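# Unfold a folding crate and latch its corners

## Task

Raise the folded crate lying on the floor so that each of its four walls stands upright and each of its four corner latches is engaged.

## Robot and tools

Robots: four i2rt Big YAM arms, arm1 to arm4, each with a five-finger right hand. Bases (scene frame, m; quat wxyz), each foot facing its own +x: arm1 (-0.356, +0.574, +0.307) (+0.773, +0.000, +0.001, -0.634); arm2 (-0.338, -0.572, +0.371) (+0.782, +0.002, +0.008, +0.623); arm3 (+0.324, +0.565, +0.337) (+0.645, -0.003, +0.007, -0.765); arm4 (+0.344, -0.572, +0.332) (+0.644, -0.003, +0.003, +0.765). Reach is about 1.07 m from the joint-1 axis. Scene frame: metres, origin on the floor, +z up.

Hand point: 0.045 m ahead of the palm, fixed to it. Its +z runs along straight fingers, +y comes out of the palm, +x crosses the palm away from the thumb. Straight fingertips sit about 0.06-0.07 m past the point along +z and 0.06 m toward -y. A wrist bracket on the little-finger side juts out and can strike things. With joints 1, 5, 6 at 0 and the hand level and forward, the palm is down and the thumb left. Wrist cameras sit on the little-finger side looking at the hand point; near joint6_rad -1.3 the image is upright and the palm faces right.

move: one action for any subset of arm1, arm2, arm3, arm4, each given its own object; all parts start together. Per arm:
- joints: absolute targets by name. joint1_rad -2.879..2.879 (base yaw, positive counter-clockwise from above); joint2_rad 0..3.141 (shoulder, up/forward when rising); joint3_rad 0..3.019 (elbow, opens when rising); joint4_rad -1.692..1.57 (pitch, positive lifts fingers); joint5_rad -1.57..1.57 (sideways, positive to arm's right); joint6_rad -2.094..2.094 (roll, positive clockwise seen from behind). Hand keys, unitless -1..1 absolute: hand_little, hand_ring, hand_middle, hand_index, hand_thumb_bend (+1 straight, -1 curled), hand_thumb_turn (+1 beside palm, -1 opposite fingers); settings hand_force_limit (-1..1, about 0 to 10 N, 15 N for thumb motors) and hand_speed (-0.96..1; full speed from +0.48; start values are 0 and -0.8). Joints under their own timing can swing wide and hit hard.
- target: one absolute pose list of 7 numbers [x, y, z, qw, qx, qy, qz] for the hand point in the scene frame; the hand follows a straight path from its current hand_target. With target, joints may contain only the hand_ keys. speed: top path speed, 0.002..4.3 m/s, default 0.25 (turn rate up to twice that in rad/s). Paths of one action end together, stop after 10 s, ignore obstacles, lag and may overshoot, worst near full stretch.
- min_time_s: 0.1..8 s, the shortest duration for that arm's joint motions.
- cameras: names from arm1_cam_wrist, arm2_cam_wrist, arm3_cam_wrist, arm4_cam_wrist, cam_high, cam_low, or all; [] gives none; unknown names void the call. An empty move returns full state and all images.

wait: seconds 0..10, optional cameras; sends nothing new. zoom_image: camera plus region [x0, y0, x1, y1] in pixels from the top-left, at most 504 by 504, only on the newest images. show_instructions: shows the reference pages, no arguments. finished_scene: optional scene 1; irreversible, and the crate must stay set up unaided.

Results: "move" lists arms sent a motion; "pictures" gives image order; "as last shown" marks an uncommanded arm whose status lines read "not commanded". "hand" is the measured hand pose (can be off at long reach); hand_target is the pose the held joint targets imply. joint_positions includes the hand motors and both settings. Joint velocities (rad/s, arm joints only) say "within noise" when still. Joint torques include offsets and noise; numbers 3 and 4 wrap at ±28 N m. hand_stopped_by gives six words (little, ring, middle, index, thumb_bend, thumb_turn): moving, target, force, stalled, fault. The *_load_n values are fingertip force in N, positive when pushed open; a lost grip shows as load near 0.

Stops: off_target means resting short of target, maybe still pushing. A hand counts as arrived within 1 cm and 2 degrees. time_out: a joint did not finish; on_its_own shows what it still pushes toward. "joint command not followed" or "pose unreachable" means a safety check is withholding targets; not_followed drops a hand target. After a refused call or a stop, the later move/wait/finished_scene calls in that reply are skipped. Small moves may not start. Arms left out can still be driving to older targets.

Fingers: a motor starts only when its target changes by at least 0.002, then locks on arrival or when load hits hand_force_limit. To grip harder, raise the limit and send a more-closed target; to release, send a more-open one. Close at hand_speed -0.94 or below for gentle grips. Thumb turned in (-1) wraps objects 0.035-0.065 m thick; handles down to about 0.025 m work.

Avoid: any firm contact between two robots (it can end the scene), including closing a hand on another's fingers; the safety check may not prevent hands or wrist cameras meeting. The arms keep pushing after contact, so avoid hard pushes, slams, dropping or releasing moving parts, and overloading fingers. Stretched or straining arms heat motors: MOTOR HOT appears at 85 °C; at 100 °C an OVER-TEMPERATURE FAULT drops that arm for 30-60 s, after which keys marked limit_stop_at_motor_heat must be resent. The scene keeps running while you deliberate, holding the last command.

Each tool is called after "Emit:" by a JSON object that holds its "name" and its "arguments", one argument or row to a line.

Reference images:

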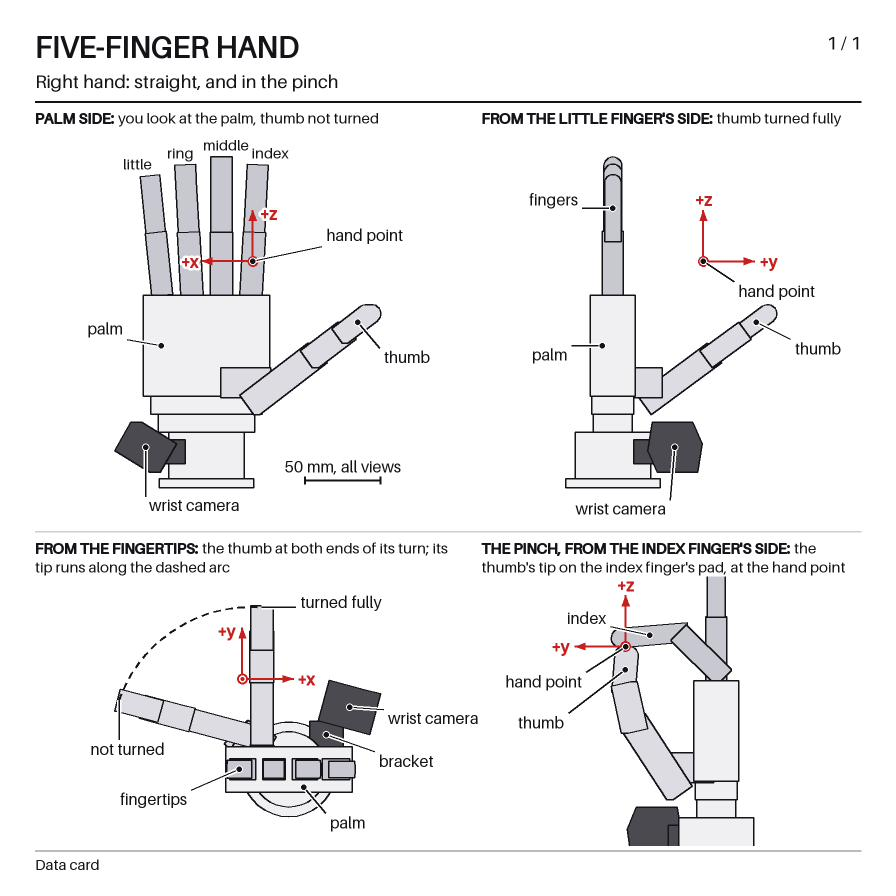

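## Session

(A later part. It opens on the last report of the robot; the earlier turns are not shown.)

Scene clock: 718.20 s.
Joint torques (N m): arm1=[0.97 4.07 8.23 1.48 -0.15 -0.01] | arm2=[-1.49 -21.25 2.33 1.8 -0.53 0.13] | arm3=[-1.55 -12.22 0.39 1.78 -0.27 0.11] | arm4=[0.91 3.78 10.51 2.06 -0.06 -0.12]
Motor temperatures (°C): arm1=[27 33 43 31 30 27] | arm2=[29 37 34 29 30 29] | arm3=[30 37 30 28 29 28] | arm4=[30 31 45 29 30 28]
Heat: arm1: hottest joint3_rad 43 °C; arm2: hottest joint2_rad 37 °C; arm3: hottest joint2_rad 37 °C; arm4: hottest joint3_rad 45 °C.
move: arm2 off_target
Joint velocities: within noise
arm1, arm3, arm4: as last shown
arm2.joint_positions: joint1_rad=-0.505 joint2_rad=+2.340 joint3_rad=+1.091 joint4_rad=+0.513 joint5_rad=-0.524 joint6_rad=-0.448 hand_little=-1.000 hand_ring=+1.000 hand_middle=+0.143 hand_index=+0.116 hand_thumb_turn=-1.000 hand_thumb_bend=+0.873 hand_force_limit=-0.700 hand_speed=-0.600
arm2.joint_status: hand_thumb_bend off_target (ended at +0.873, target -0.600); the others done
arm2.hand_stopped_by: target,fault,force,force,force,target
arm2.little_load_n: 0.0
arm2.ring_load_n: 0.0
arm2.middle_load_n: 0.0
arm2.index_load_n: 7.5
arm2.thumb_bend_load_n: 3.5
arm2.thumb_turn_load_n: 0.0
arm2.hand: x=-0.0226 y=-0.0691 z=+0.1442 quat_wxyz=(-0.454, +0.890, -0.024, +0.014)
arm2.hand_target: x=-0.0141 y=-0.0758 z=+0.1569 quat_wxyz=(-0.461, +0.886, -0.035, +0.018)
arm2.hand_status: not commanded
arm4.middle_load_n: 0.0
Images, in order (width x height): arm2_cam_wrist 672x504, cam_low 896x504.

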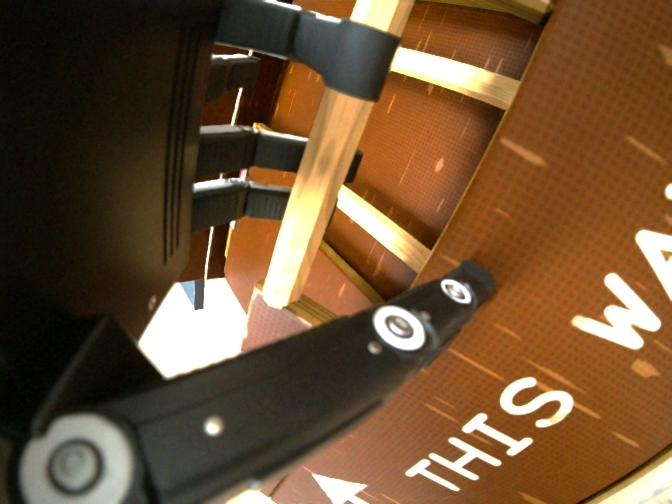

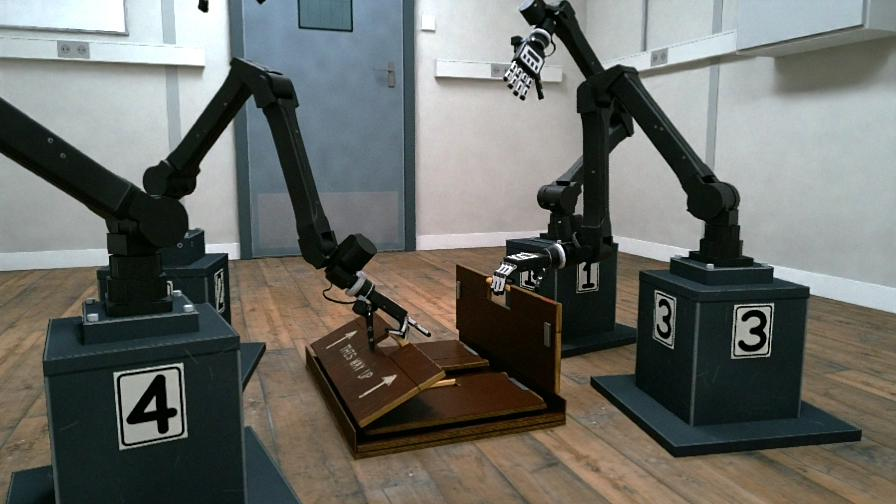

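Emit:
{"name": "move", "arguments": {
  "arm2": {"joints": {"hand_speed": 0.2, "hand_thumb_bend": 1.0}}
}}

Emit:
{"name": "move", "arguments": {
  "arm2": {"target": [-0.0165, -0.104, 0.190, -0.5369, 0.8428, -0.0331, 0.0211], "speed": 0.08},
  "cameras": ["cam_low"]
}}

Emit:
{"name": "move", "arguments": {
  "arm2": {"target": [-0.018, -0.122, 0.200, -0.5736, 0.8192, -0.0322, 0.0225], "speed": 0.08},
  "cameras": ["arm2_cam_wrist", "cam_low"]
}}

Emit:
{"name": "zoom_image", "arguments": {
  "camera": "cam_low",
  "region": [330, 260, 480, 400]
}}

Emit:
{"name": "zoom_image", "arguments": {
  "camera": "arm2_cam_wrist",
  "region": [200, 0, 600, 400]
}}

Scene clock: 724.47 s.
Joint torques (N m): arm1=[1.03 3.96 8.2 1.48 -0.15 0] | arm2=[-1.38 -21.01 2.47 1.74 -0.49 0.11] | arm3=[-1.26 -12.22 0.32 1.81 -0.27 0.11] | arm4=[0.97 3.78 10.52 2.07 -0.06 -0.12]
Motor temperatures (°C): arm1=[27 33 43 31 30 27] | arm2=[29 37 34 29 30 29] | arm3=[30 37 30 28 29 28] | arm4=[30 31 45 29 30 28]
Heat: arm1: hottest joint3_rad 43 °C; arm2: hottest joint2_rad 37 °C; arm3: hottest joint2_rad 37 °C; arm4: hottest joint3_rad 45 °C.
move: arm2 done
Joint velocities: within noise
arm1, arm3, arm4: as last shown
arm1.thumb_turn_load_n: 0.5
arm2.joint_positions: joint1_rad=-0.505 joint2_rad=+2.340 joint3_rad=+1.091 joint4_rad=+0.513 joint5_rad=-0.525 joint6_rad=-0.448 hand_little=-1.000 hand_ring=+1.000 hand_middle=+0.143 hand_index=+0.116 hand_thumb_turn=-1.000 hand_thumb_bend=+1.000 hand_force_limit=-0.700 hand_speed=+0.200
arm2.joint_status: all done
arm2.hand_stopped_by: target,fault,force,force,target,target
arm2.little_load_n: 0.0
arm2.ring_load_n: 0.0
arm2.middle_load_n: 0.0
arm2.index_load_n: 5.0
arm2.thumb_bend_load_n: 0.0
arm2.thumb_turn_load_n: 0.0
arm2.hand: x=-0.0228 y=-0.0690 z=+0.1443 quat_wxyz=(-0.455, +0.890, -0.023, +0.013)
arm2.hand_target: x=-0.0141 y=-0.0758 z=+0.1569 quat_wxyz=(-0.461, +0.886, -0.035, +0.018)
arm2.hand_status: not commanded
arm3.thumb_turn_load_n: -0.5
pictures: none

Scene clock: 726.20 s.
Joint torques (N m): arm1=[1.03 4.07 8.17 1.47 -0.15 0] | arm2=[-2.2 -18.96 1.51 2.02 -0.5 0.11] | arm3=[-1.73 -12.04 0.43 1.77 -0.26 0.13] | arm4=[0.97 3.72 10.52 2.06 -0.07 -0.12]
Motor temperatures (°C): arm1=[27 33 43 31 30 27] | arm2=[29 37 34 29 30 29] | arm3=[30 37 30 28 29 28] | arm4=[30 31 45 29 30 28]
Heat: arm1: hottest joint3_rad 43 °C; arm2: hottest joint2_rad 37 °C; arm3: hottest joint2_rad 37 °C; arm4: hottest joint3_rad 45 °C.
move: arm2 off_target
Joint velocities: within noise
arm1, arm3, arm4: as last shown
arm1.thumb_turn_load_n: -0.5
arm2.joint_positions: joint1_rad=-0.574 joint2_rad=+2.299 joint3_rad=+0.948 joint4_rad=+0.786 joint5_rad=-0.653 joint6_rad=-0.392 hand_little=-1.000 hand_ring=+1.000 hand_middle=+0.143 hand_index=+0.116 hand_thumb_turn=-1.000 hand_thumb_bend=+1.000 hand_force_limit=-0.700 hand_speed=+0.200
arm2.joint_status: not commanded
arm2.hand_stopped_by: target,fault,force,force,target,target
arm2.little_load_n: 0.0
arm2.ring_load_n: 0.0
arm2.middle_load_n: 0.0
arm2.index_load_n: 4.5
arm2.thumb_bend_load_n: 0.0
arm2.thumb_turn_load_n: 0.0
arm2.hand: x=-0.0236 y=-0.0938 z=+0.1811 quat_wxyz=(-0.533, +0.846, -0.021, +0.017)
arm2.hand_target: x=-0.0166 y=-0.1036 z=+0.1896 quat_wxyz=(-0.537, +0.843, -0.033, +0.021)
arm2.hand_status: off_target (0.015 m and 1.6 deg from the pose sent, 0.058 m and 11.0 deg at the start)
arm3.ring_load_n: -0.5
Images, in order (width x height): cam_low 896x504.

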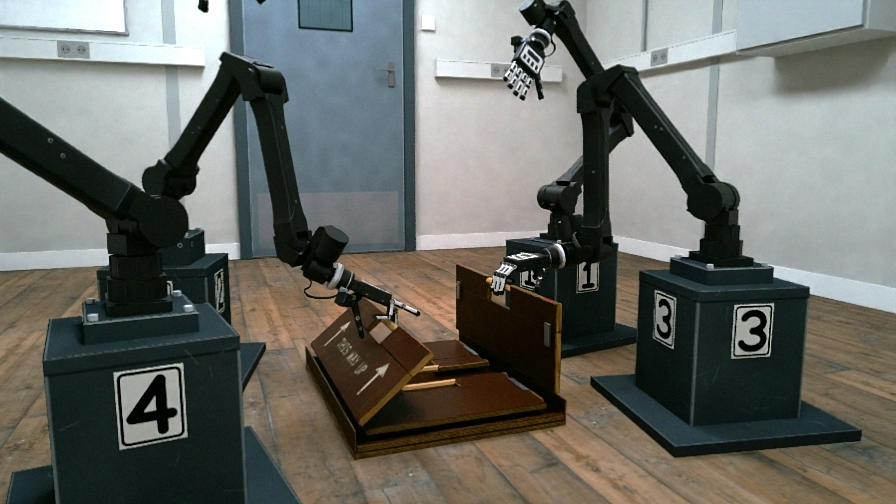

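Scene clock: 727.40 s.
Joint torques (N m): arm1=[1.03 4.01 8.2 1.5 -0.15 0] | arm2=[-1.9 -17.08 1.37 2.26 -0.39 0.11] | arm3=[-1.26 -12.28 0.43 1.8 -0.26 0.13] | arm4=[0.97 3.9 10.55 2.06 -0.07 -0.11]
Motor temperatures (°C): arm1=[27 33 43 31 30 27] | arm2=[29 37 34 29 30 29] | arm3=[30 37 30 28 29 28] | arm4=[30 31 45 29 30 28]
Heat: arm1: hottest joint3_rad 43 °C; arm2: hottest joint2_rad 37 °C; arm3: hottest joint2_rad 37 °C; arm4: hottest joint3_rad 45 °C.
move: arm2 off_target
Joint velocities: within noise
arm1, arm3, arm4: as last shown
arm1.thumb_turn_load_n: 0.0
arm2.joint_positions: joint1_rad=-0.618 joint2_rad=+2.299 joint3_rad=+0.885 joint4_rad=+0.945 joint5_rad=-0.724 joint6_rad=-0.351 hand_little=-1.000 hand_ring=+1.000 hand_middle=+0.143 hand_index=+0.116 hand_thumb_turn=-1.000 hand_thumb_bend=+1.000 hand_force_limit=-0.700 hand_speed=+0.200
arm2.joint_status: not commanded
arm2.hand_stopped_by: target,fault,force,force,target,target
arm2.little_load_n: 0.0
arm2.ring_load_n: 0.0
arm2.middle_load_n: 0.0
arm2.index_load_n: 4.0
arm2.thumb_bend_load_n: 0.0
arm2.thumb_turn_load_n: 0.0
arm2.hand: x=-0.0238 y=-0.1099 z=+0.1974 quat_wxyz=(-0.572, +0.820, -0.019, +0.019)
arm2.hand_target: x=-0.0182 y=-0.1217 z=+0.1998 quat_wxyz=(-0.573, +0.819, -0.032, +0.022)
arm2.hand_status: off_target (0.014 m and 1.6 deg from the pose sent, 0.034 m and 5.8 deg at the start)
arm3.ring_load_n: 0.0
Images, in order (width x height): arm2_cam_wrist 672x504, cam_low 896x504.

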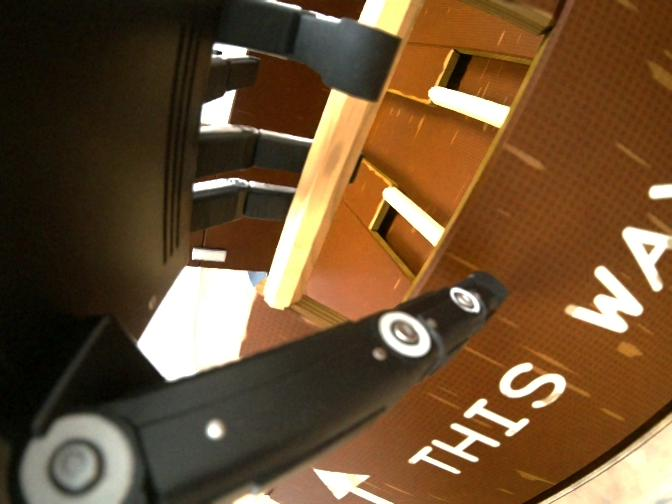

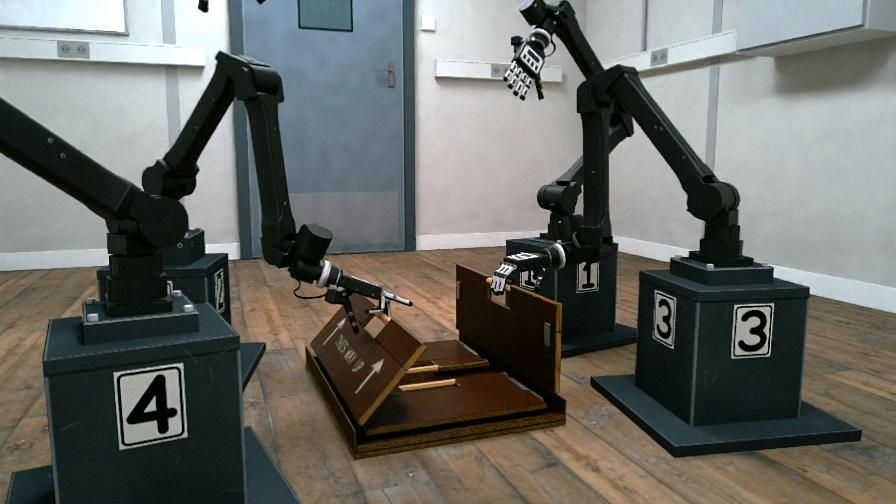

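Scaled by 3.360 from the camera's image (finer frame: 1280x720).

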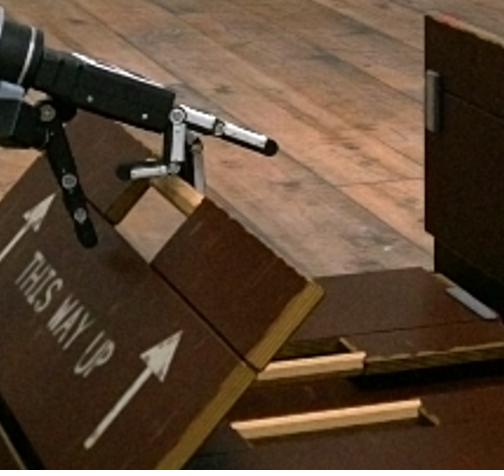

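Scaled by 1.260 from the camera's image (finer frame: 960x720).

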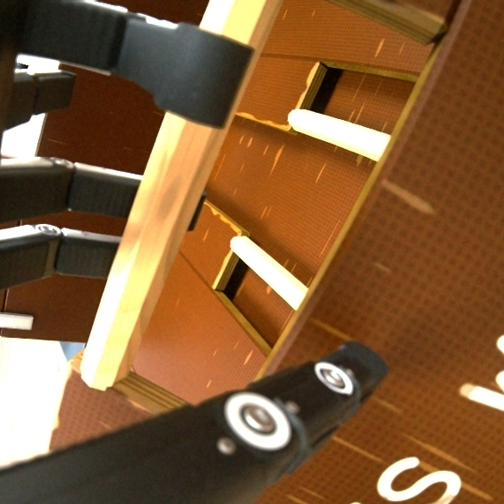

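Emit:
{"name": "move", "arguments": {
  "arm2": {"joints": {"hand_speed": -0.5, "hand_force_limit": -0.6, "hand_thumb_bend": -0.5}},
  "cameras": ["arm2_cam_wrist", "cam_low"]
}}

Emit:
{"name": "zoom_image", "arguments": {
  "camera": "cam_low",
  "region": [330, 260, 480, 400]
}}

Emit:
{"name": "zoom_image", "arguments": {
  "camera": "arm2_cam_wrist",
  "region": [200, 0, 600, 400]
}}

Scene clock: 734.30 s.
Joint torques (N m): arm1=[1.03 3.96 8.2 1.48 -0.16 -0.01] | arm2=[-1.9 -17.2 1.37 2.13 -0.37 0.11] | arm3=[-1.61 -12.1 0.36 1.77 -0.25 0.12] | arm4=[0.91 3.84 10.54 2.04 -0.07 -0.12]
Motor temperatures (°C): arm1=[27 33 43 31 30 27] | arm2=[29 37 34 29 30 29] | arm3=[30 37 30 28 29 28] | arm4=[30 31 45 29 30 28]
Heat: arm1: hottest joint3_rad 43 °C; arm2: hottest joint2_rad 37 °C; arm3: hottest joint2_rad 37 °C; arm4: hottest joint3_rad 45 °C.
move: arm2 done
Joint velocities: within noise
arm1, arm3, arm4: as last shown
arm2.joint_positions: joint1_rad=-0.618 joint2_rad=+2.299 joint3_rad=+0.885 joint4_rad=+0.945 joint5_rad=-0.724 joint6_rad=-0.350 hand_little=-1.000 hand_ring=+1.000 hand_middle=+0.143 hand_index=+0.116 hand_thumb_turn=-1.000 hand_thumb_bend=-0.500 hand_force_limit=-0.600 hand_speed=-0.500
arm2.joint_status: all done
arm2.hand_stopped_by: target,fault,force,force,target,target
arm2.little_load_n: 0.0
arm2.ring_load_n: 0.0
arm2.middle_load_n: 0.0
arm2.index_load_n: 4.0
arm2.thumb_bend_load_n: 0.0
arm2.thumb_turn_load_n: 0.0
arm2.hand: x=-0.0236 y=-0.1100 z=+0.1975 quat_wxyz=(-0.572, +0.820, -0.019, +0.019)
arm2.hand_target: x=-0.0181 y=-0.1217 z=+0.1999 quat_wxyz=(-0.573, +0.819, -0.032, +0.023)
arm2.hand_status: not commanded
arm3.thumb_turn_load_n: 0.0
Images, in order (width x height): arm2_cam_wrist 672x504, cam_low 896x504.

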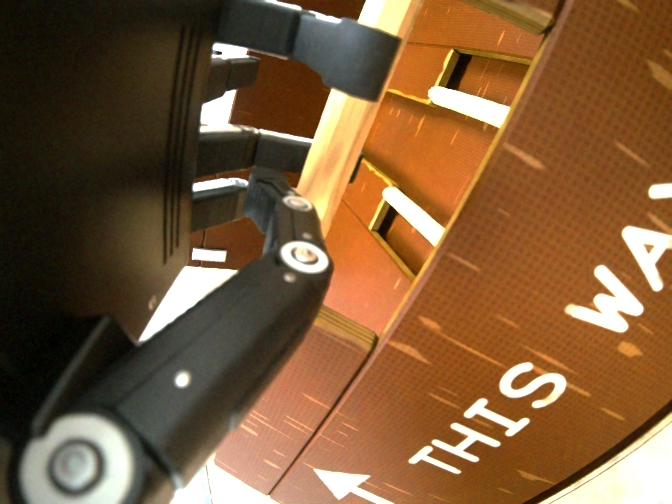

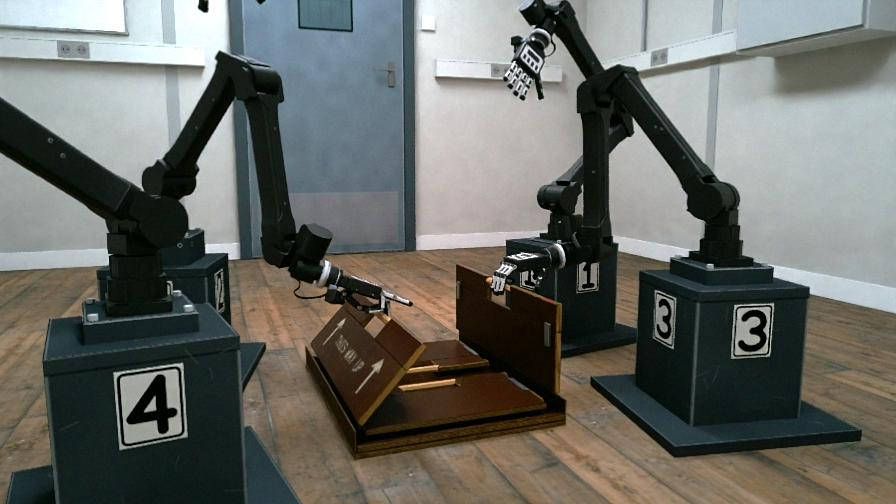

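Scaled by 3.360 from the camera's image (finer frame: 1280x720).

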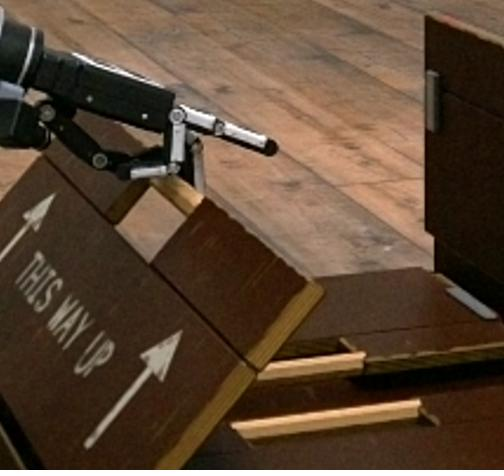

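Scaled by 1.260 from the camera's image (finer frame: 960x720).

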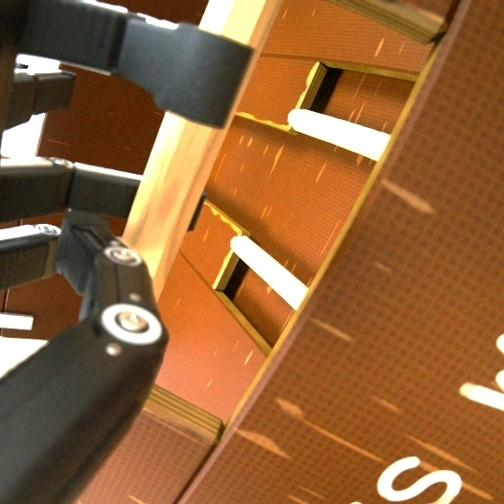

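Emit:
{"name": "move", "arguments": {
  "arm2": {"joints": {"hand_speed": 0.2, "hand_thumb_bend": 1.0}}
}}

Emit:
{"name": "move", "arguments": {
  "arm2": {"target": [-0.019, -0.142, 0.2115, -0.6083, 0.7928, -0.0311, 0.0239], "speed": 0.08, "joints": {"hand_thumb_turn": 1.0}},
  "cameras": ["arm2_cam_wrist", "cam_low"]
}}

Emit:
{"name": "zoom_image", "arguments": {
  "camera": "cam_low",
  "region": [330, 240, 480, 380]
}}

Emit:
{"name": "zoom_image", "arguments": {
  "camera": "arm2_cam_wrist",
  "region": [200, 0, 500, 300]
}}

Scene clock: 750.93 s.
Joint torques (N m): arm1=[1.03 3.96 8.2 1.48 -0.15 0] | arm2=[-1.85 -17.08 1.32 2.04 -0.42 0.11] | arm3=[-1.2 -12.16 0.43 1.85 -0.25 0.12] | arm4=[1.03 3.72 10.54 2.04 -0.06 -0.12]
Motor temperatures (°C): arm1=[27 33 43 31 30 27] | arm2=[29 38 34 29 30 29] | arm3=[30 37 30 28 29 28] | arm4=[30 31 45 29 30 28]
Heat: arm1: hottest joint3_rad 43 °C; arm2: hottest joint2_rad 38 °C; arm3: hottest joint2_rad 37 °C; arm4: hottest joint3_rad 45 °C.
move: arm2 done
Joint velocities: within noise
arm1, arm3, arm4: as last shown
arm1.ring_load_n: 0.5
arm2.joint_positions: joint1_rad=-0.618 joint2_rad=+2.299 joint3_rad=+0.885 joint4_rad=+0.945 joint5_rad=-0.724 joint6_rad=-0.350 hand_little=-1.000 hand_ring=+1.000 hand_middle=+0.143 hand_index=+0.116 hand_thumb_turn=-1.000 hand_thumb_bend=+1.000 hand_force_limit=-0.600 hand_speed=+0.200
arm2.joint_status: all done
arm2.hand_stopped_by: target,fault,force,force,target,target
arm2.little_load_n: 0.0
arm2.ring_load_n: -0.5
arm2.middle_load_n: 0.0
arm2.index_load_n: 4.0
arm2.thumb_bend_load_n: 0.0
arm2.thumb_turn_load_n: 0.0
arm2.hand: x=-0.0237 y=-0.1100 z=+0.1975 quat_wxyz=(-0.572, +0.820, -0.019, +0.019)
arm2.hand_target: x=-0.0181 y=-0.1217 z=+0.1999 quat_wxyz=(-0.573, +0.819, -0.032, +0.023)
arm2.hand_status: not commanded
arm3.thumb_turn_load_n: -0.5
pictures: none

Scene clock: 752.27 s.
Joint torques (N m): arm1=[1.03 3.96 8.18 1.46 -0.15 -0.01] | arm2=[-1.85 -14.51 1.54 2.52 -0.29 0.09] | arm3=[-1.49 -12.4 0.31 1.77 -0.26 0.11] | arm4=[0.91 3.78 10.54 2.09 -0.06 -0.12]
Motor temperatures (°C): arm1=[27 33 43 31 30 27] | arm2=[29 38 34 29 30 29] | arm3=[30 37 30 28 29 28] | arm4=[30 31 45 29 30 28]
Heat: arm1: hottest joint3_rad 43 °C; arm2: hottest joint2_rad 38 °C; arm3: hottest joint2_rad 37 °C; arm4: hottest joint3_rad 45 °C.
move: arm2 off_target
Joint velocities: within noise
arm1.joint_positions: joint1_rad=+0.086 joint2_rad=+0.649 joint3_rad=+1.430 joint4_rad=-1.633 joint5_rad=-0.218 joint6_rad=-1.318 hand_little=+1.000 hand_ring=+1.000 hand_middle=+1.000 hand_index=+1.000 hand_thumb_turn=+1.000 hand_thumb_bend=+1.000 hand_force_limit=+0.000 hand_speed=-0.800
arm1.joint_status: not commanded
arm1.hand_stopped_by: target,target,target,target,target,target
arm1.little_load_n: 0.0
arm1.ring_load_n: 0.0
arm1.middle_load_n: 0.0
arm1.index_load_n: 0.0
arm1.thumb_bend_load_n: 0.0
arm1.thumb_turn_load_n: 0.0
arm1.hand: x=-0.3134 y=+0.3994 z=+0.7535 quat_wxyz=(+0.085, +0.694, -0.621, +0.354)
arm1.hand_target: x=-0.3133 y=+0.3990 z=+0.7616 quat_wxyz=(+0.090, +0.692, -0.617, +0.362)
arm1.hand_status: not commanded
arm2.joint_positions: joint1_rad=-0.671 joint2_rad=+2.300 joint3_rad=+0.823 joint4_rad=+1.105 joint5_rad=-0.800 joint6_rad=-0.301 hand_little=-1.000 hand_ring=+1.000 hand_middle=+0.143 hand_index=+0.116 hand_thumb_turn=+1.000 hand_thumb_bend=+1.000 hand_force_limit=-0.600 hand_speed=+0.200
arm2.joint_status: all done
arm2.hand_stopped_by: target,fault,force,force,target,target
arm2.little_load_n: 0.0
arm2.ring_load_n: 0.0
arm2.middle_load_n: 0.0
arm2.index_load_n: 2.0
arm2.thumb_bend_load_n: 0.0
arm2.thumb_turn_load_n: 0.0
arm2.hand: x=-0.0237 y=-0.1308 z=+0.2157 quat_wxyz=(-0.608, +0.794, -0.018, +0.021)
arm2.hand_target: x=-0.0194 y=-0.1418 z=+0.2115 quat_wxyz=(-0.608, +0.793, -0.031, +0.024)
arm2.hand_status: off_target (0.013 m and 1.6 deg from the pose sent, 0.035 m and 5.4 deg at the start)
arm3: as last shown
arm3.thumb_turn_load_n: 0.0
arm4.joint_positions: joint1_rad=+0.459 joint2_rad=+0.625 joint3_rad=+1.415 joint4_rad=-1.201 joint5_rad=-0.136 joint6_rad=-0.860 hand_little=+1.000 hand_ring=+1.000 hand_middle=+1.000 hand_index=+1.000 hand_thumb_turn=+1.000 hand_thumb_bend=+1.000 hand_force_limit=+0.000 hand_speed=-0.800
arm4.joint_status: not commanded
arm4.hand_stopped_by: target,target,target,target,target,target
arm4.little_load_n: 0.0
arm4.ring_load_n: 0.0
arm4.middle_load_n: 0.0
arm4.index_load_n: 0.0
arm4.thumb_bend_load_n: 0.0
arm4.thumb_turn_load_n: 0.0
arm4.hand: x=+0.1980 y=-0.3696 z=+0.8436 quat_wxyz=(-0.547, +0.590, +0.593, +0.005)
arm4.hand_target: x=+0.1989 y=-0.3708 z=+0.8539 quat_wxyz=(-0.557, +0.585, +0.590, +0.006)
arm4.hand_status: not commanded
Images, in order (width x height): arm2_cam_wrist 672x504, cam_low 896x504.

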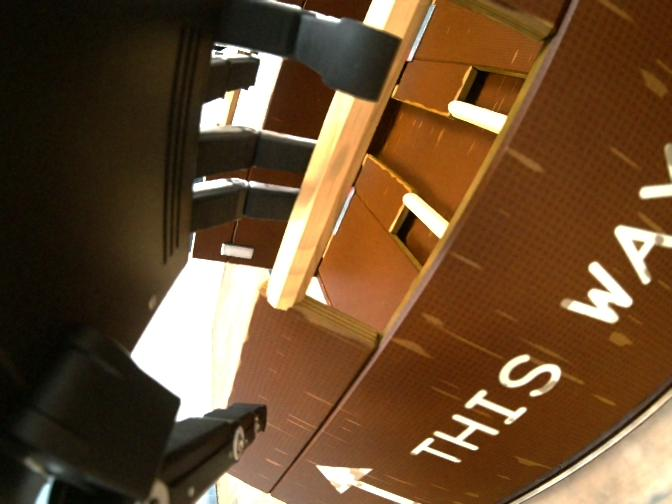

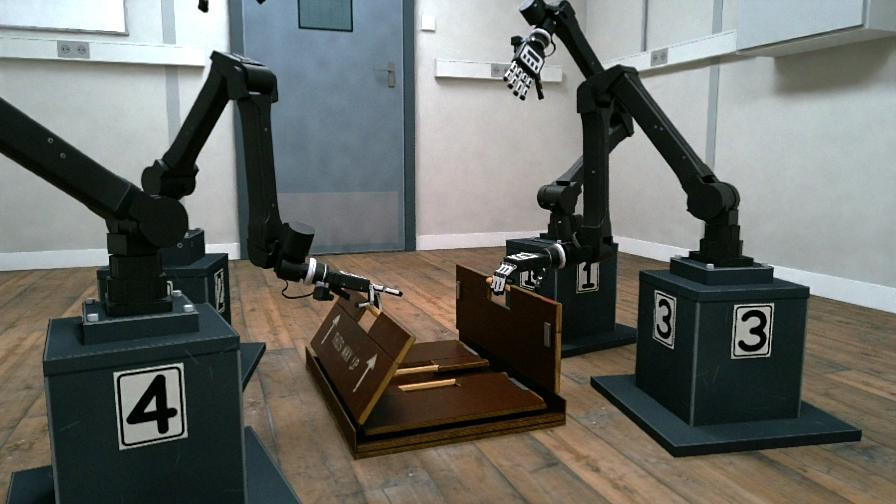

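Scaled by 3.360 from the camera's image (finer frame: 1280x720).

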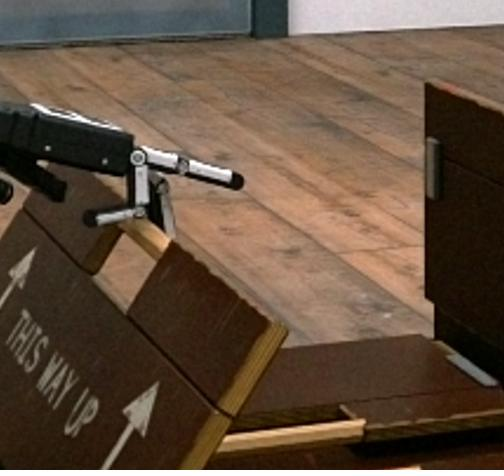

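Scaled by 1.680 from the camera's image (finer frame: 960x720).

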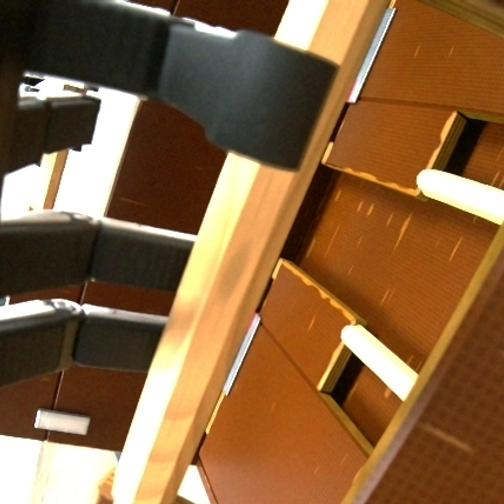

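Emit:
{"name": "move", "arguments": {
  "arm2": {"joints": {"hand_speed": -0.6, "hand_force_limit": 0.1, "hand_middle": -0.15, "hand_index": -0.15}},
  "cameras": ["arm2_cam_wrist", "cam_low"]
}}

Emit:
{"name": "zoom_image", "arguments": {
  "camera": "cam_low",
  "region": [330, 240, 480, 380]
}}

Emit:
{"name": "zoom_image", "arguments": {
  "camera": "arm2_cam_wrist",
  "region": [200, 0, 500, 300]
}}

Scene clock: 757.63 s.
Joint torques (N m): arm1=[0.97 3.9 8.2 1.47 -0.15 0] | arm2=[-1.85 -14.45 1.59 1.73 0.1 0.08] | arm3=[-1.55 -12.22 0.43 1.78 -0.25 0.12] | arm4=[1.03 3.72 10.52 2.04 -0.07 -0.12]
Motor temperatures (°C): arm1=[27 33 43 31 30 27] | arm2=[29 37 33 29 30 29] | arm3=[30 37 30 28 29 28] | arm4=[30 31 45 29 30 28]
Heat: arm1: hottest joint3_rad 43 °C; arm2: hottest joint2_rad 37 °C; arm3: hottest joint2_rad 37 °C; arm4: hottest joint3_rad 45 °C.
move: arm2 off_target
Joint velocities: within noise
arm1, arm4: as last shown
arm2.joint_positions: joint1_rad=-0.671 joint2_rad=+2.300 joint3_rad=+0.823 joint4_rad=+1.124 joint5_rad=-0.807 joint6_rad=-0.294 hand_little=-1.000 hand_ring=+1.000 hand_middle=-0.034 hand_index=-0.025 hand_thumb_turn=+1.000 hand_thumb_bend=+1.000 hand_force_limit=+0.100 hand_speed=-0.600
arm2.joint_status: hand_middle off_target (ended at -0.034, target -0.150); hand_index off_target (ended at -0.025, target -0.150); the others done
arm2.hand_stopped_by: target,fault,force,force,target,target
arm2.little_load_n: 0.0
arm2.ring_load_n: -0.5
arm2.middle_load_n: 4.5
arm2.index_load_n: 0.0
arm2.thumb_bend_load_n: 0.0
arm2.thumb_turn_load_n: 0.0
arm2.hand: x=-0.0234 y=-0.1290 z=+0.2193 quat_wxyz=(-0.614, +0.789, -0.014, +0.022)
arm2.hand_target: x=-0.0194 y=-0.1418 z=+0.2115 quat_wxyz=(-0.608, +0.793, -0.031, +0.024)
arm2.hand_status: not commanded
arm3.joint_positions: joint1_rad=-0.933 joint2_rad=+2.278 joint3_rad=+0.685 joint4_rad=+1.413 joint5_rad=-1.111 joint6_rad=-0.161 hand_little=-1.000 hand_ring=+0.116 hand_middle=+0.090 hand_index=+0.090 hand_thumb_turn=+1.000 hand_thumb_bend=+1.000 hand_force_limit=-0.300 hand_speed=-0.700
arm3.joint_status: not commanded
arm3.hand_stopped_by: target,force,force,force,target,target
arm3.little_load_n: 0.0
arm3.ring_load_n: 0.0
arm3.middle_load_n: 0.5
arm3.index_load_n: 0.0
arm3.thumb_bend_load_n: 0.0
arm3.thumb_turn_load_n: 0.0
arm3.hand: x=+0.0137 y=+0.2049 z=+0.2421 quat_wxyz=(+0.000, +0.010, -0.737, +0.676)
arm3.hand_target: x=+0.0131 y=+0.2119 z=+0.2361 quat_wxyz=(+0.000, +0.000, -0.737, +0.675)
arm3.hand_status: not commanded
Images, in order (width x height): arm2_cam_wrist 672x504, cam_low 896x504.

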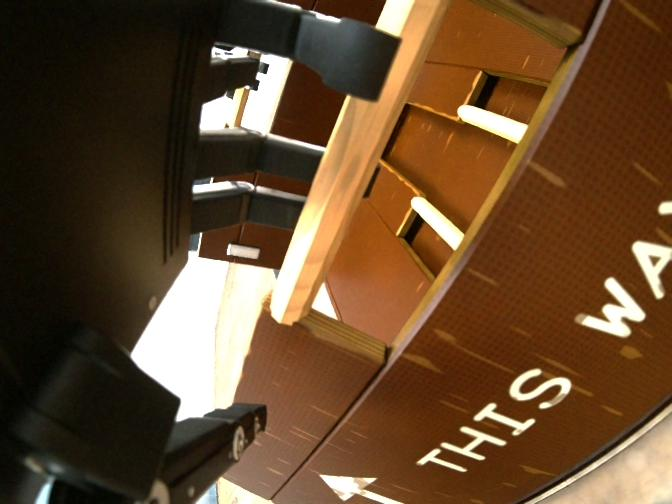

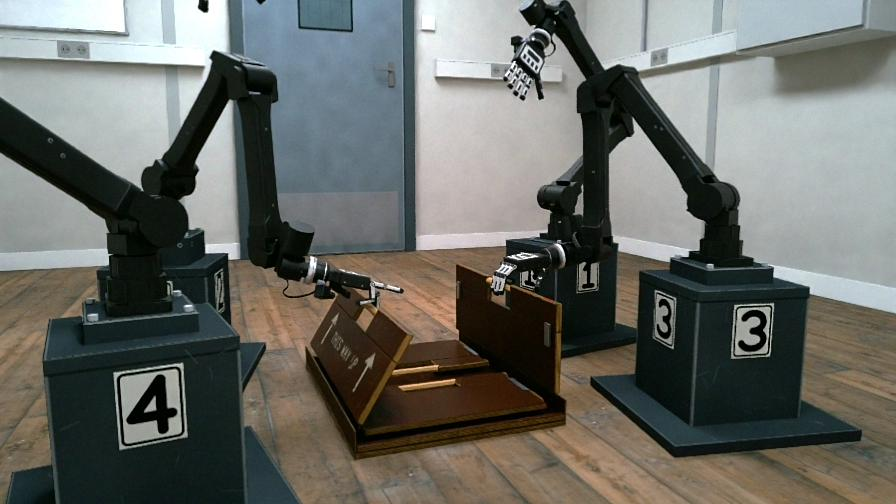

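Scaled by 3.360 from the camera's image (finer frame: 1280x720).

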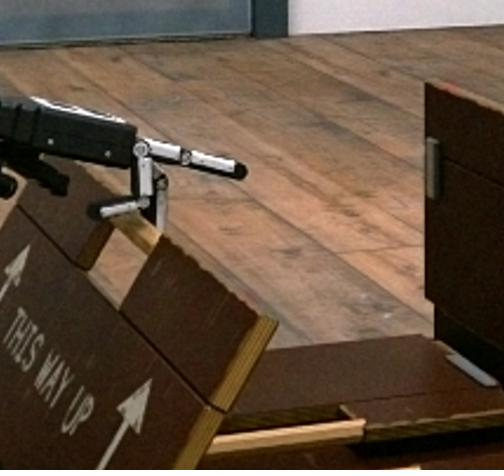

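Scaled by 1.680 from the camera's image (finer frame: 960x720).

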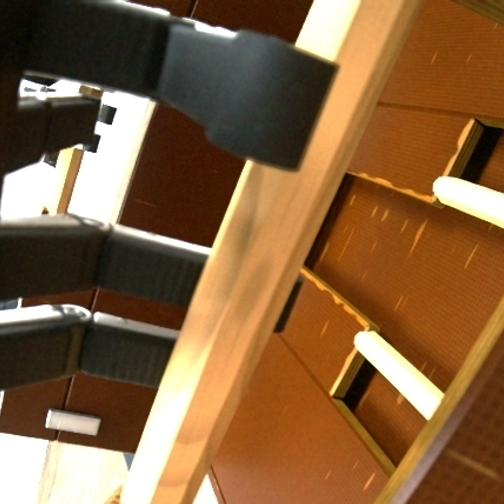

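Emit:
{"name": "move", "arguments": {
  "arm2": {"target": [-0.0225, -0.180, 0.226, -0.6423, 0.7654, -0.0301, 0.0252], "speed": 0.08},
  "cameras": ["arm2_cam_wrist", "cam_low"]
}}

Emit:
{"name": "zoom_image", "arguments": {
  "camera": "cam_low",
  "region": [300, 240, 450, 380]
}}

Emit:
{"name": "zoom_image", "arguments": {
  "camera": "arm2_cam_wrist",
  "region": [200, 0, 500, 300]
}}

Scene clock: 762.90 s.
Joint torques (N m): arm1=[0.97 3.96 8.2 1.47 -0.16 0] | arm2=[-1.96 -13.16 0.55 1.96 0.03 0.15] | arm3=[-1.2 -12.1 0.32 1.78 -0.26 0.13] | arm4=[0.97 3.78 10.55 2.03 -0.06 -0.11]
Motor temperatures (°C): arm1=[27 33 43 31 30 27] | arm2=[29 37 33 29 30 29] | arm3=[30 37 30 28 29 28] | arm4=[30 31 45 29 30 28]
Heat: arm1: hottest joint3_rad 43 °C; arm2: hottest joint2_rad 37 °C; arm3: hottest joint2_rad 37 °C; arm4: hottest joint3_rad 45 °C.
move: arm2 off_target
Joint velocities: within noise
arm1, arm3, arm4: as last shown
arm2.joint_positions: joint1_rad=-0.755 joint2_rad=+2.310 joint3_rad=+0.750 joint4_rad=+1.312 joint5_rad=-0.911 joint6_rad=-0.242 hand_little=-1.000 hand_ring=+1.000 hand_middle=-0.034 hand_index=-0.025 hand_thumb_turn=+1.000 hand_thumb_bend=+1.000 hand_force_limit=+0.100 hand_speed=-0.600
arm2.joint_status: not commanded
arm2.hand_stopped_by: target,fault,force,force,target,target
arm2.little_load_n: 0.0
arm2.ring_load_n: 0.0
arm2.middle_load_n: 3.0
arm2.index_load_n: 0.0
arm2.thumb_bend_load_n: 0.0
arm2.thumb_turn_load_n: 0.0
arm2.hand: x=-0.0236 y=-0.1645 z=+0.2380 quat_wxyz=(-0.648, +0.761, -0.009, +0.026)
arm2.hand_target: x=-0.0231 y=-0.1796 z=+0.2264 quat_wxyz=(-0.642, +0.765, -0.030, +0.025)
arm2.hand_status: off_target (0.020 m and 2.6 deg from the pose sent, 0.051 m and 4.7 deg at the start)
arm3.thumb_turn_load_n: -0.5
Images, in order (width x height): arm2_cam_wrist 672x504, cam_low 896x504.

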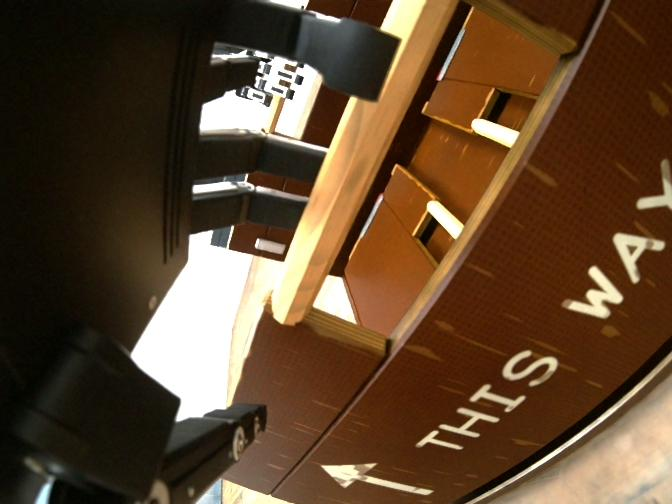

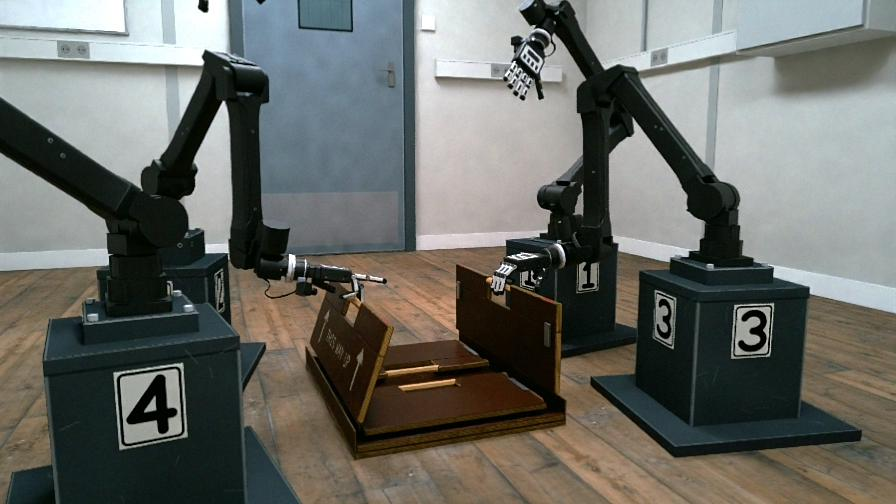

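Scaled by 3.360 from the camera's image (finer frame: 1280x720).

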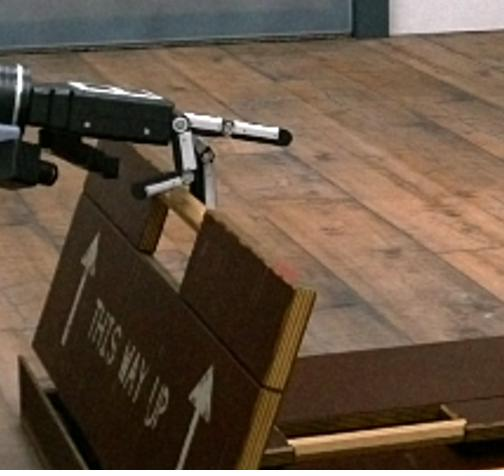

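Scaled by 1.680 from the camera's image (finer frame: 960x720).

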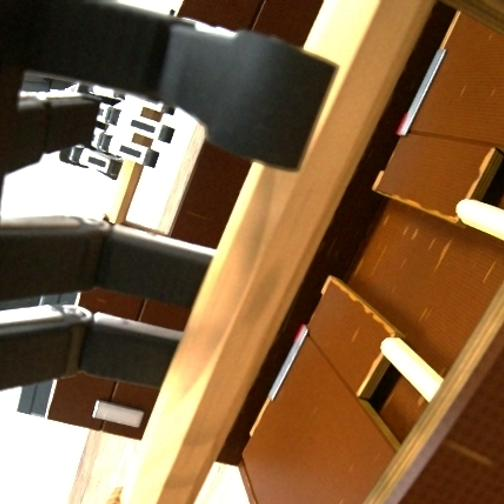

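Emit:
{"name": "move", "arguments": {
  "arm2": {"target": [-0.0235, -0.186, 0.213, -0.6423, 0.7654, -0.0301, 0.0252], "speed": 0.06, "joints": {"hand_middle": -0.3, "hand_index": -0.3, "hand_force_limit": 0.0}},
  "cameras": ["arm2_cam_wrist", "cam_low"]
}}

Emit:
{"name": "zoom_image", "arguments": {
  "camera": "cam_low",
  "region": [300, 240, 450, 380]
}}

Emit:
{"name": "zoom_image", "arguments": {
  "camera": "arm2_cam_wrist",
  "region": [200, 0, 500, 300]
}}

Scene clock: 768.90 s.
Joint torques (N m): arm1=[1.03 3.96 8.21 1.51 -0.15 0] | arm2=[-1.96 -11.93 0.9 1.51 -0.02 0.05] | arm3=[-1.14 -11.93 0.4 1.73 -0.26 0.12] | arm4=[0.91 3.84 10.52 2.07 -0.06 -0.12]
Motor temperatures (°C): arm1=[27 33 44 31 30 27] | arm2=[29 37 33 29 29 29] | arm3=[30 37 30 28 29 28] | arm4=[30 31 45 29 30 28]
Heat: arm1: hottest joint3_rad 44 °C; arm2: hottest joint2_rad 37 °C; arm3: hottest joint2_rad 37 °C; arm4: hottest joint3_rad 45 °C.
move: arm2 off_target
Joint velocities: within noise
arm1, arm3, arm4: as last shown
arm2.joint_positions: joint1_rad=-0.770 joint2_rad=+2.340 joint3_rad=+0.750 joint4_rad=+1.354 joint5_rad=-0.922 joint6_rad=-0.241 hand_little=-1.000 hand_ring=+1.000 hand_middle=-0.300 hand_index=-0.300 hand_thumb_turn=+1.000 hand_thumb_bend=+1.000 hand_force_limit=+0.000 hand_speed=-0.600
arm2.joint_status: all done
arm2.hand_stopped_by: target,fault,target,target,target,target
arm2.little_load_n: -1.0
arm2.ring_load_n: 0.0
arm2.middle_load_n: 2.5
arm2.index_load_n: 0.0
arm2.thumb_bend_load_n: 0.0
arm2.thumb_turn_load_n: 0.0
arm2.hand: x=-0.0225 y=-0.1709 z=+0.2314 quat_wxyz=(-0.652, +0.758, -0.008, +0.031)
arm2.hand_target: x=-0.0243 y=-0.1859 z=+0.2138 quat_wxyz=(-0.642, +0.765, -0.030, +0.025)
arm2.hand_status: off_target (0.024 m and 3.0 deg from the pose sent, 0.033 m and 2.6 deg at the start)
Images, in order (width x height): arm2_cam_wrist 672x504, cam_low 896x504.

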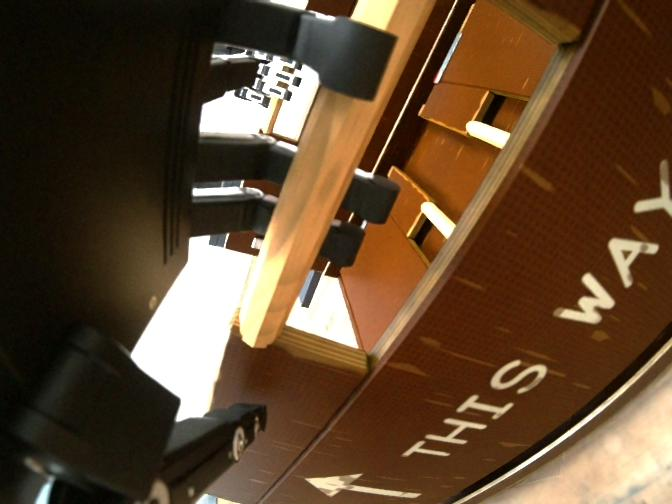

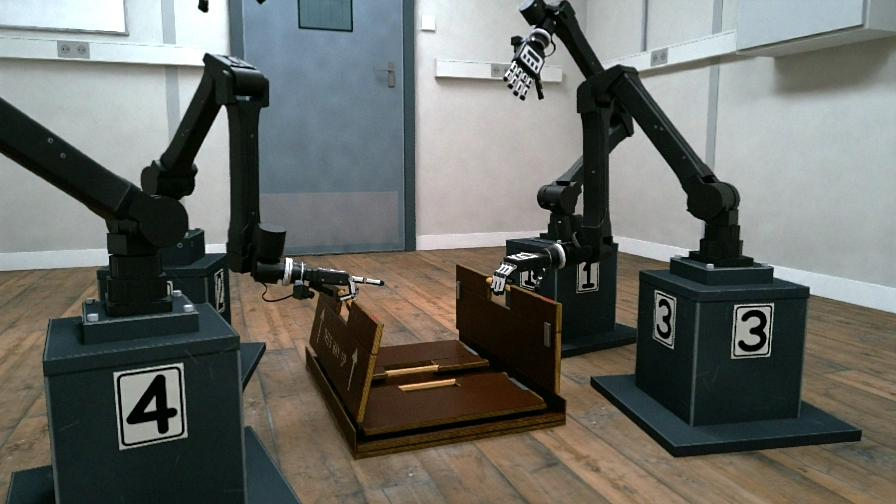

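Scaled by 3.360 from the camera's image (finer frame: 1280x720).

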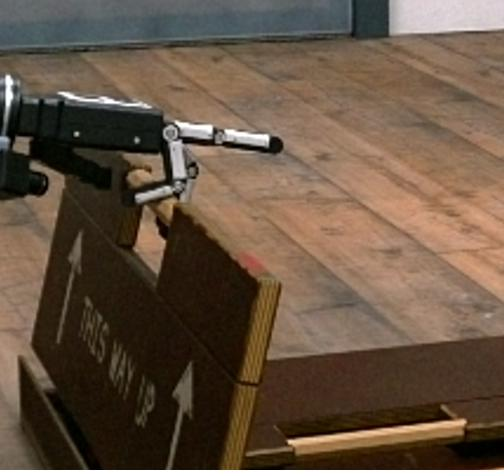

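Scaled by 1.680 from the camera's image (finer frame: 960x720).

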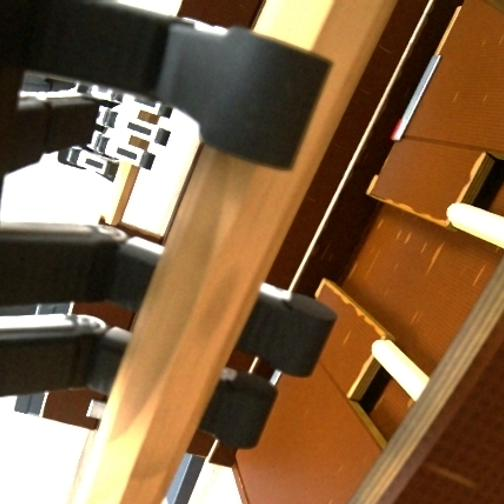

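Emit:
{"name": "move", "arguments": {
  "arm2": {"target": [-0.0265, -0.215, 0.218, -0.6608, 0.7495, -0.0294, 0.0260], "speed": 0.06},
  "cameras": ["arm2_cam_wrist", "cam_low", "cam_high"]
}}

Emit:
{"name": "zoom_image", "arguments": {
  "camera": "cam_low",
  "region": [300, 240, 500, 440]
}}

Scene clock: 773.67 s.
Joint torques (N m): arm1=[1.08 4.01 8.2 1.5 -0.14 0] | arm2=[-2.14 -11.05 -0.05 1.69 0.16 0.18] | arm3=[-1.67 -11.93 0.32 1.84 -0.27 0.11] | arm4=[0.97 3.72 10.54 2.04 -0.06 -0.12]
Motor temperatures (°C): arm1=[27 33 44 31 30 27] | arm2=[29 37 33 29 29 29] | arm3=[30 37 30 28 29 28] | arm4=[30 31 45 29 30 28]
Heat: arm1: hottest joint3_rad 44 °C; arm2: hottest joint2_rad 37 °C; arm3: hottest joint2_rad 37 °C; arm4: hottest joint3_rad 45 °C.
move: arm2 off_target
Joint velocities: within noise
arm1, arm3, arm4: as last shown
arm1.thumb_turn_load_n: 0.5
arm2.joint_positions: joint1_rad=-0.843 joint2_rad=+2.373 joint3_rad=+0.716 joint4_rad=+1.485 joint5_rad=-1.005 joint6_rad=-0.217 hand_little=-1.000 hand_ring=+1.000 hand_middle=-0.300 hand_index=-0.300 hand_thumb_turn=+1.000 hand_thumb_bend=+1.000 hand_force_limit=+0.000 hand_speed=-0.600
arm2.joint_status: not commanded
arm2.hand_stopped_by: target,fault,target,target,target,target
arm2.little_load_n: -1.5
arm2.ring_load_n: 0.0
arm2.middle_load_n: 2.5
arm2.index_load_n: 0.0
arm2.thumb_bend_load_n: 0.0
arm2.thumb_turn_load_n: -0.5
arm2.hand: x=-0.0217 y=-0.2002 z=+0.2356 quat_wxyz=(-0.670, +0.741, +0.000, +0.037)
arm2.hand_target: x=-0.0272 y=-0.2146 z=+0.2188 quat_wxyz=(-0.661, +0.750, -0.029, +0.026)
arm2.hand_status: off_target (0.023 m and 3.9 deg from the pose sent, 0.046 m and 2.9 deg at the start)
arm3.thumb_turn_load_n: 0.0
pictures: arm2_cam_wrist, cam_high, cam_low
Images, in order (width x height): arm2_cam_wrist 672x504, cam_high 896x504, cam_low 896x504.

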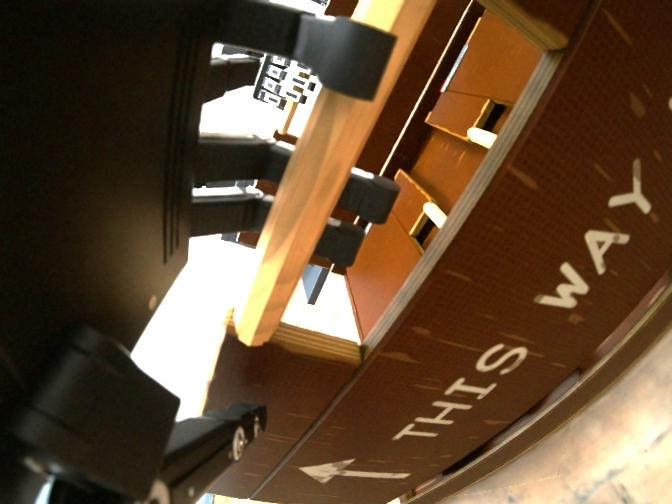

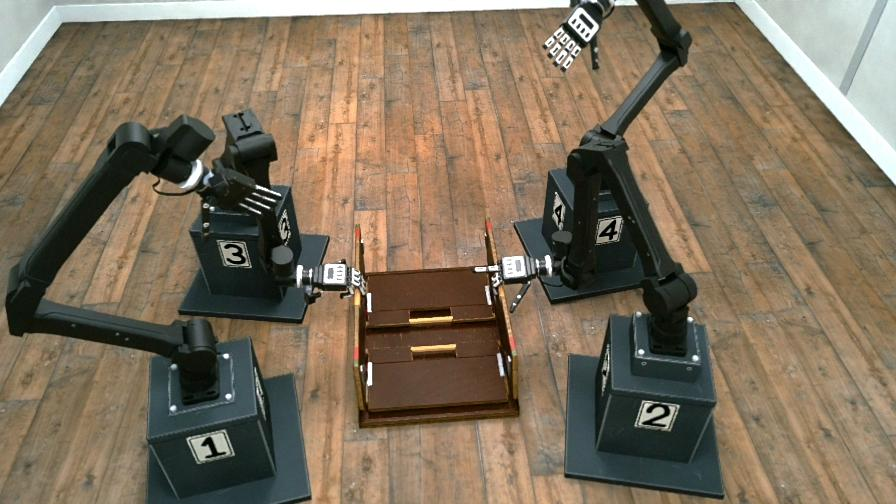

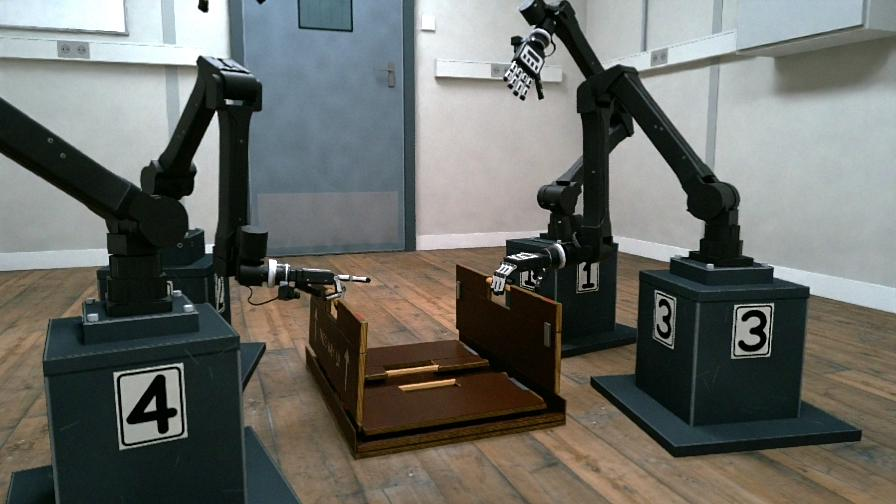

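Scaled by 2.520 from the camera's image (finer frame: 1280x720).

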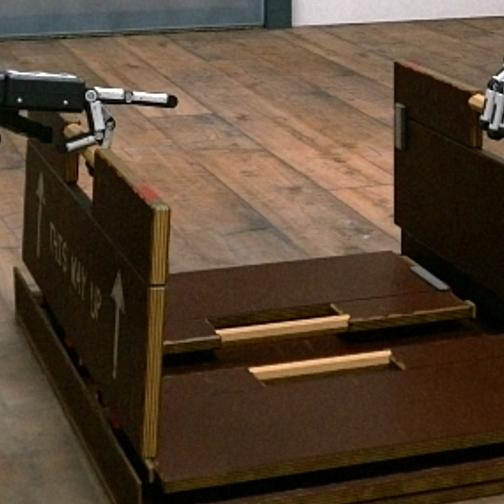

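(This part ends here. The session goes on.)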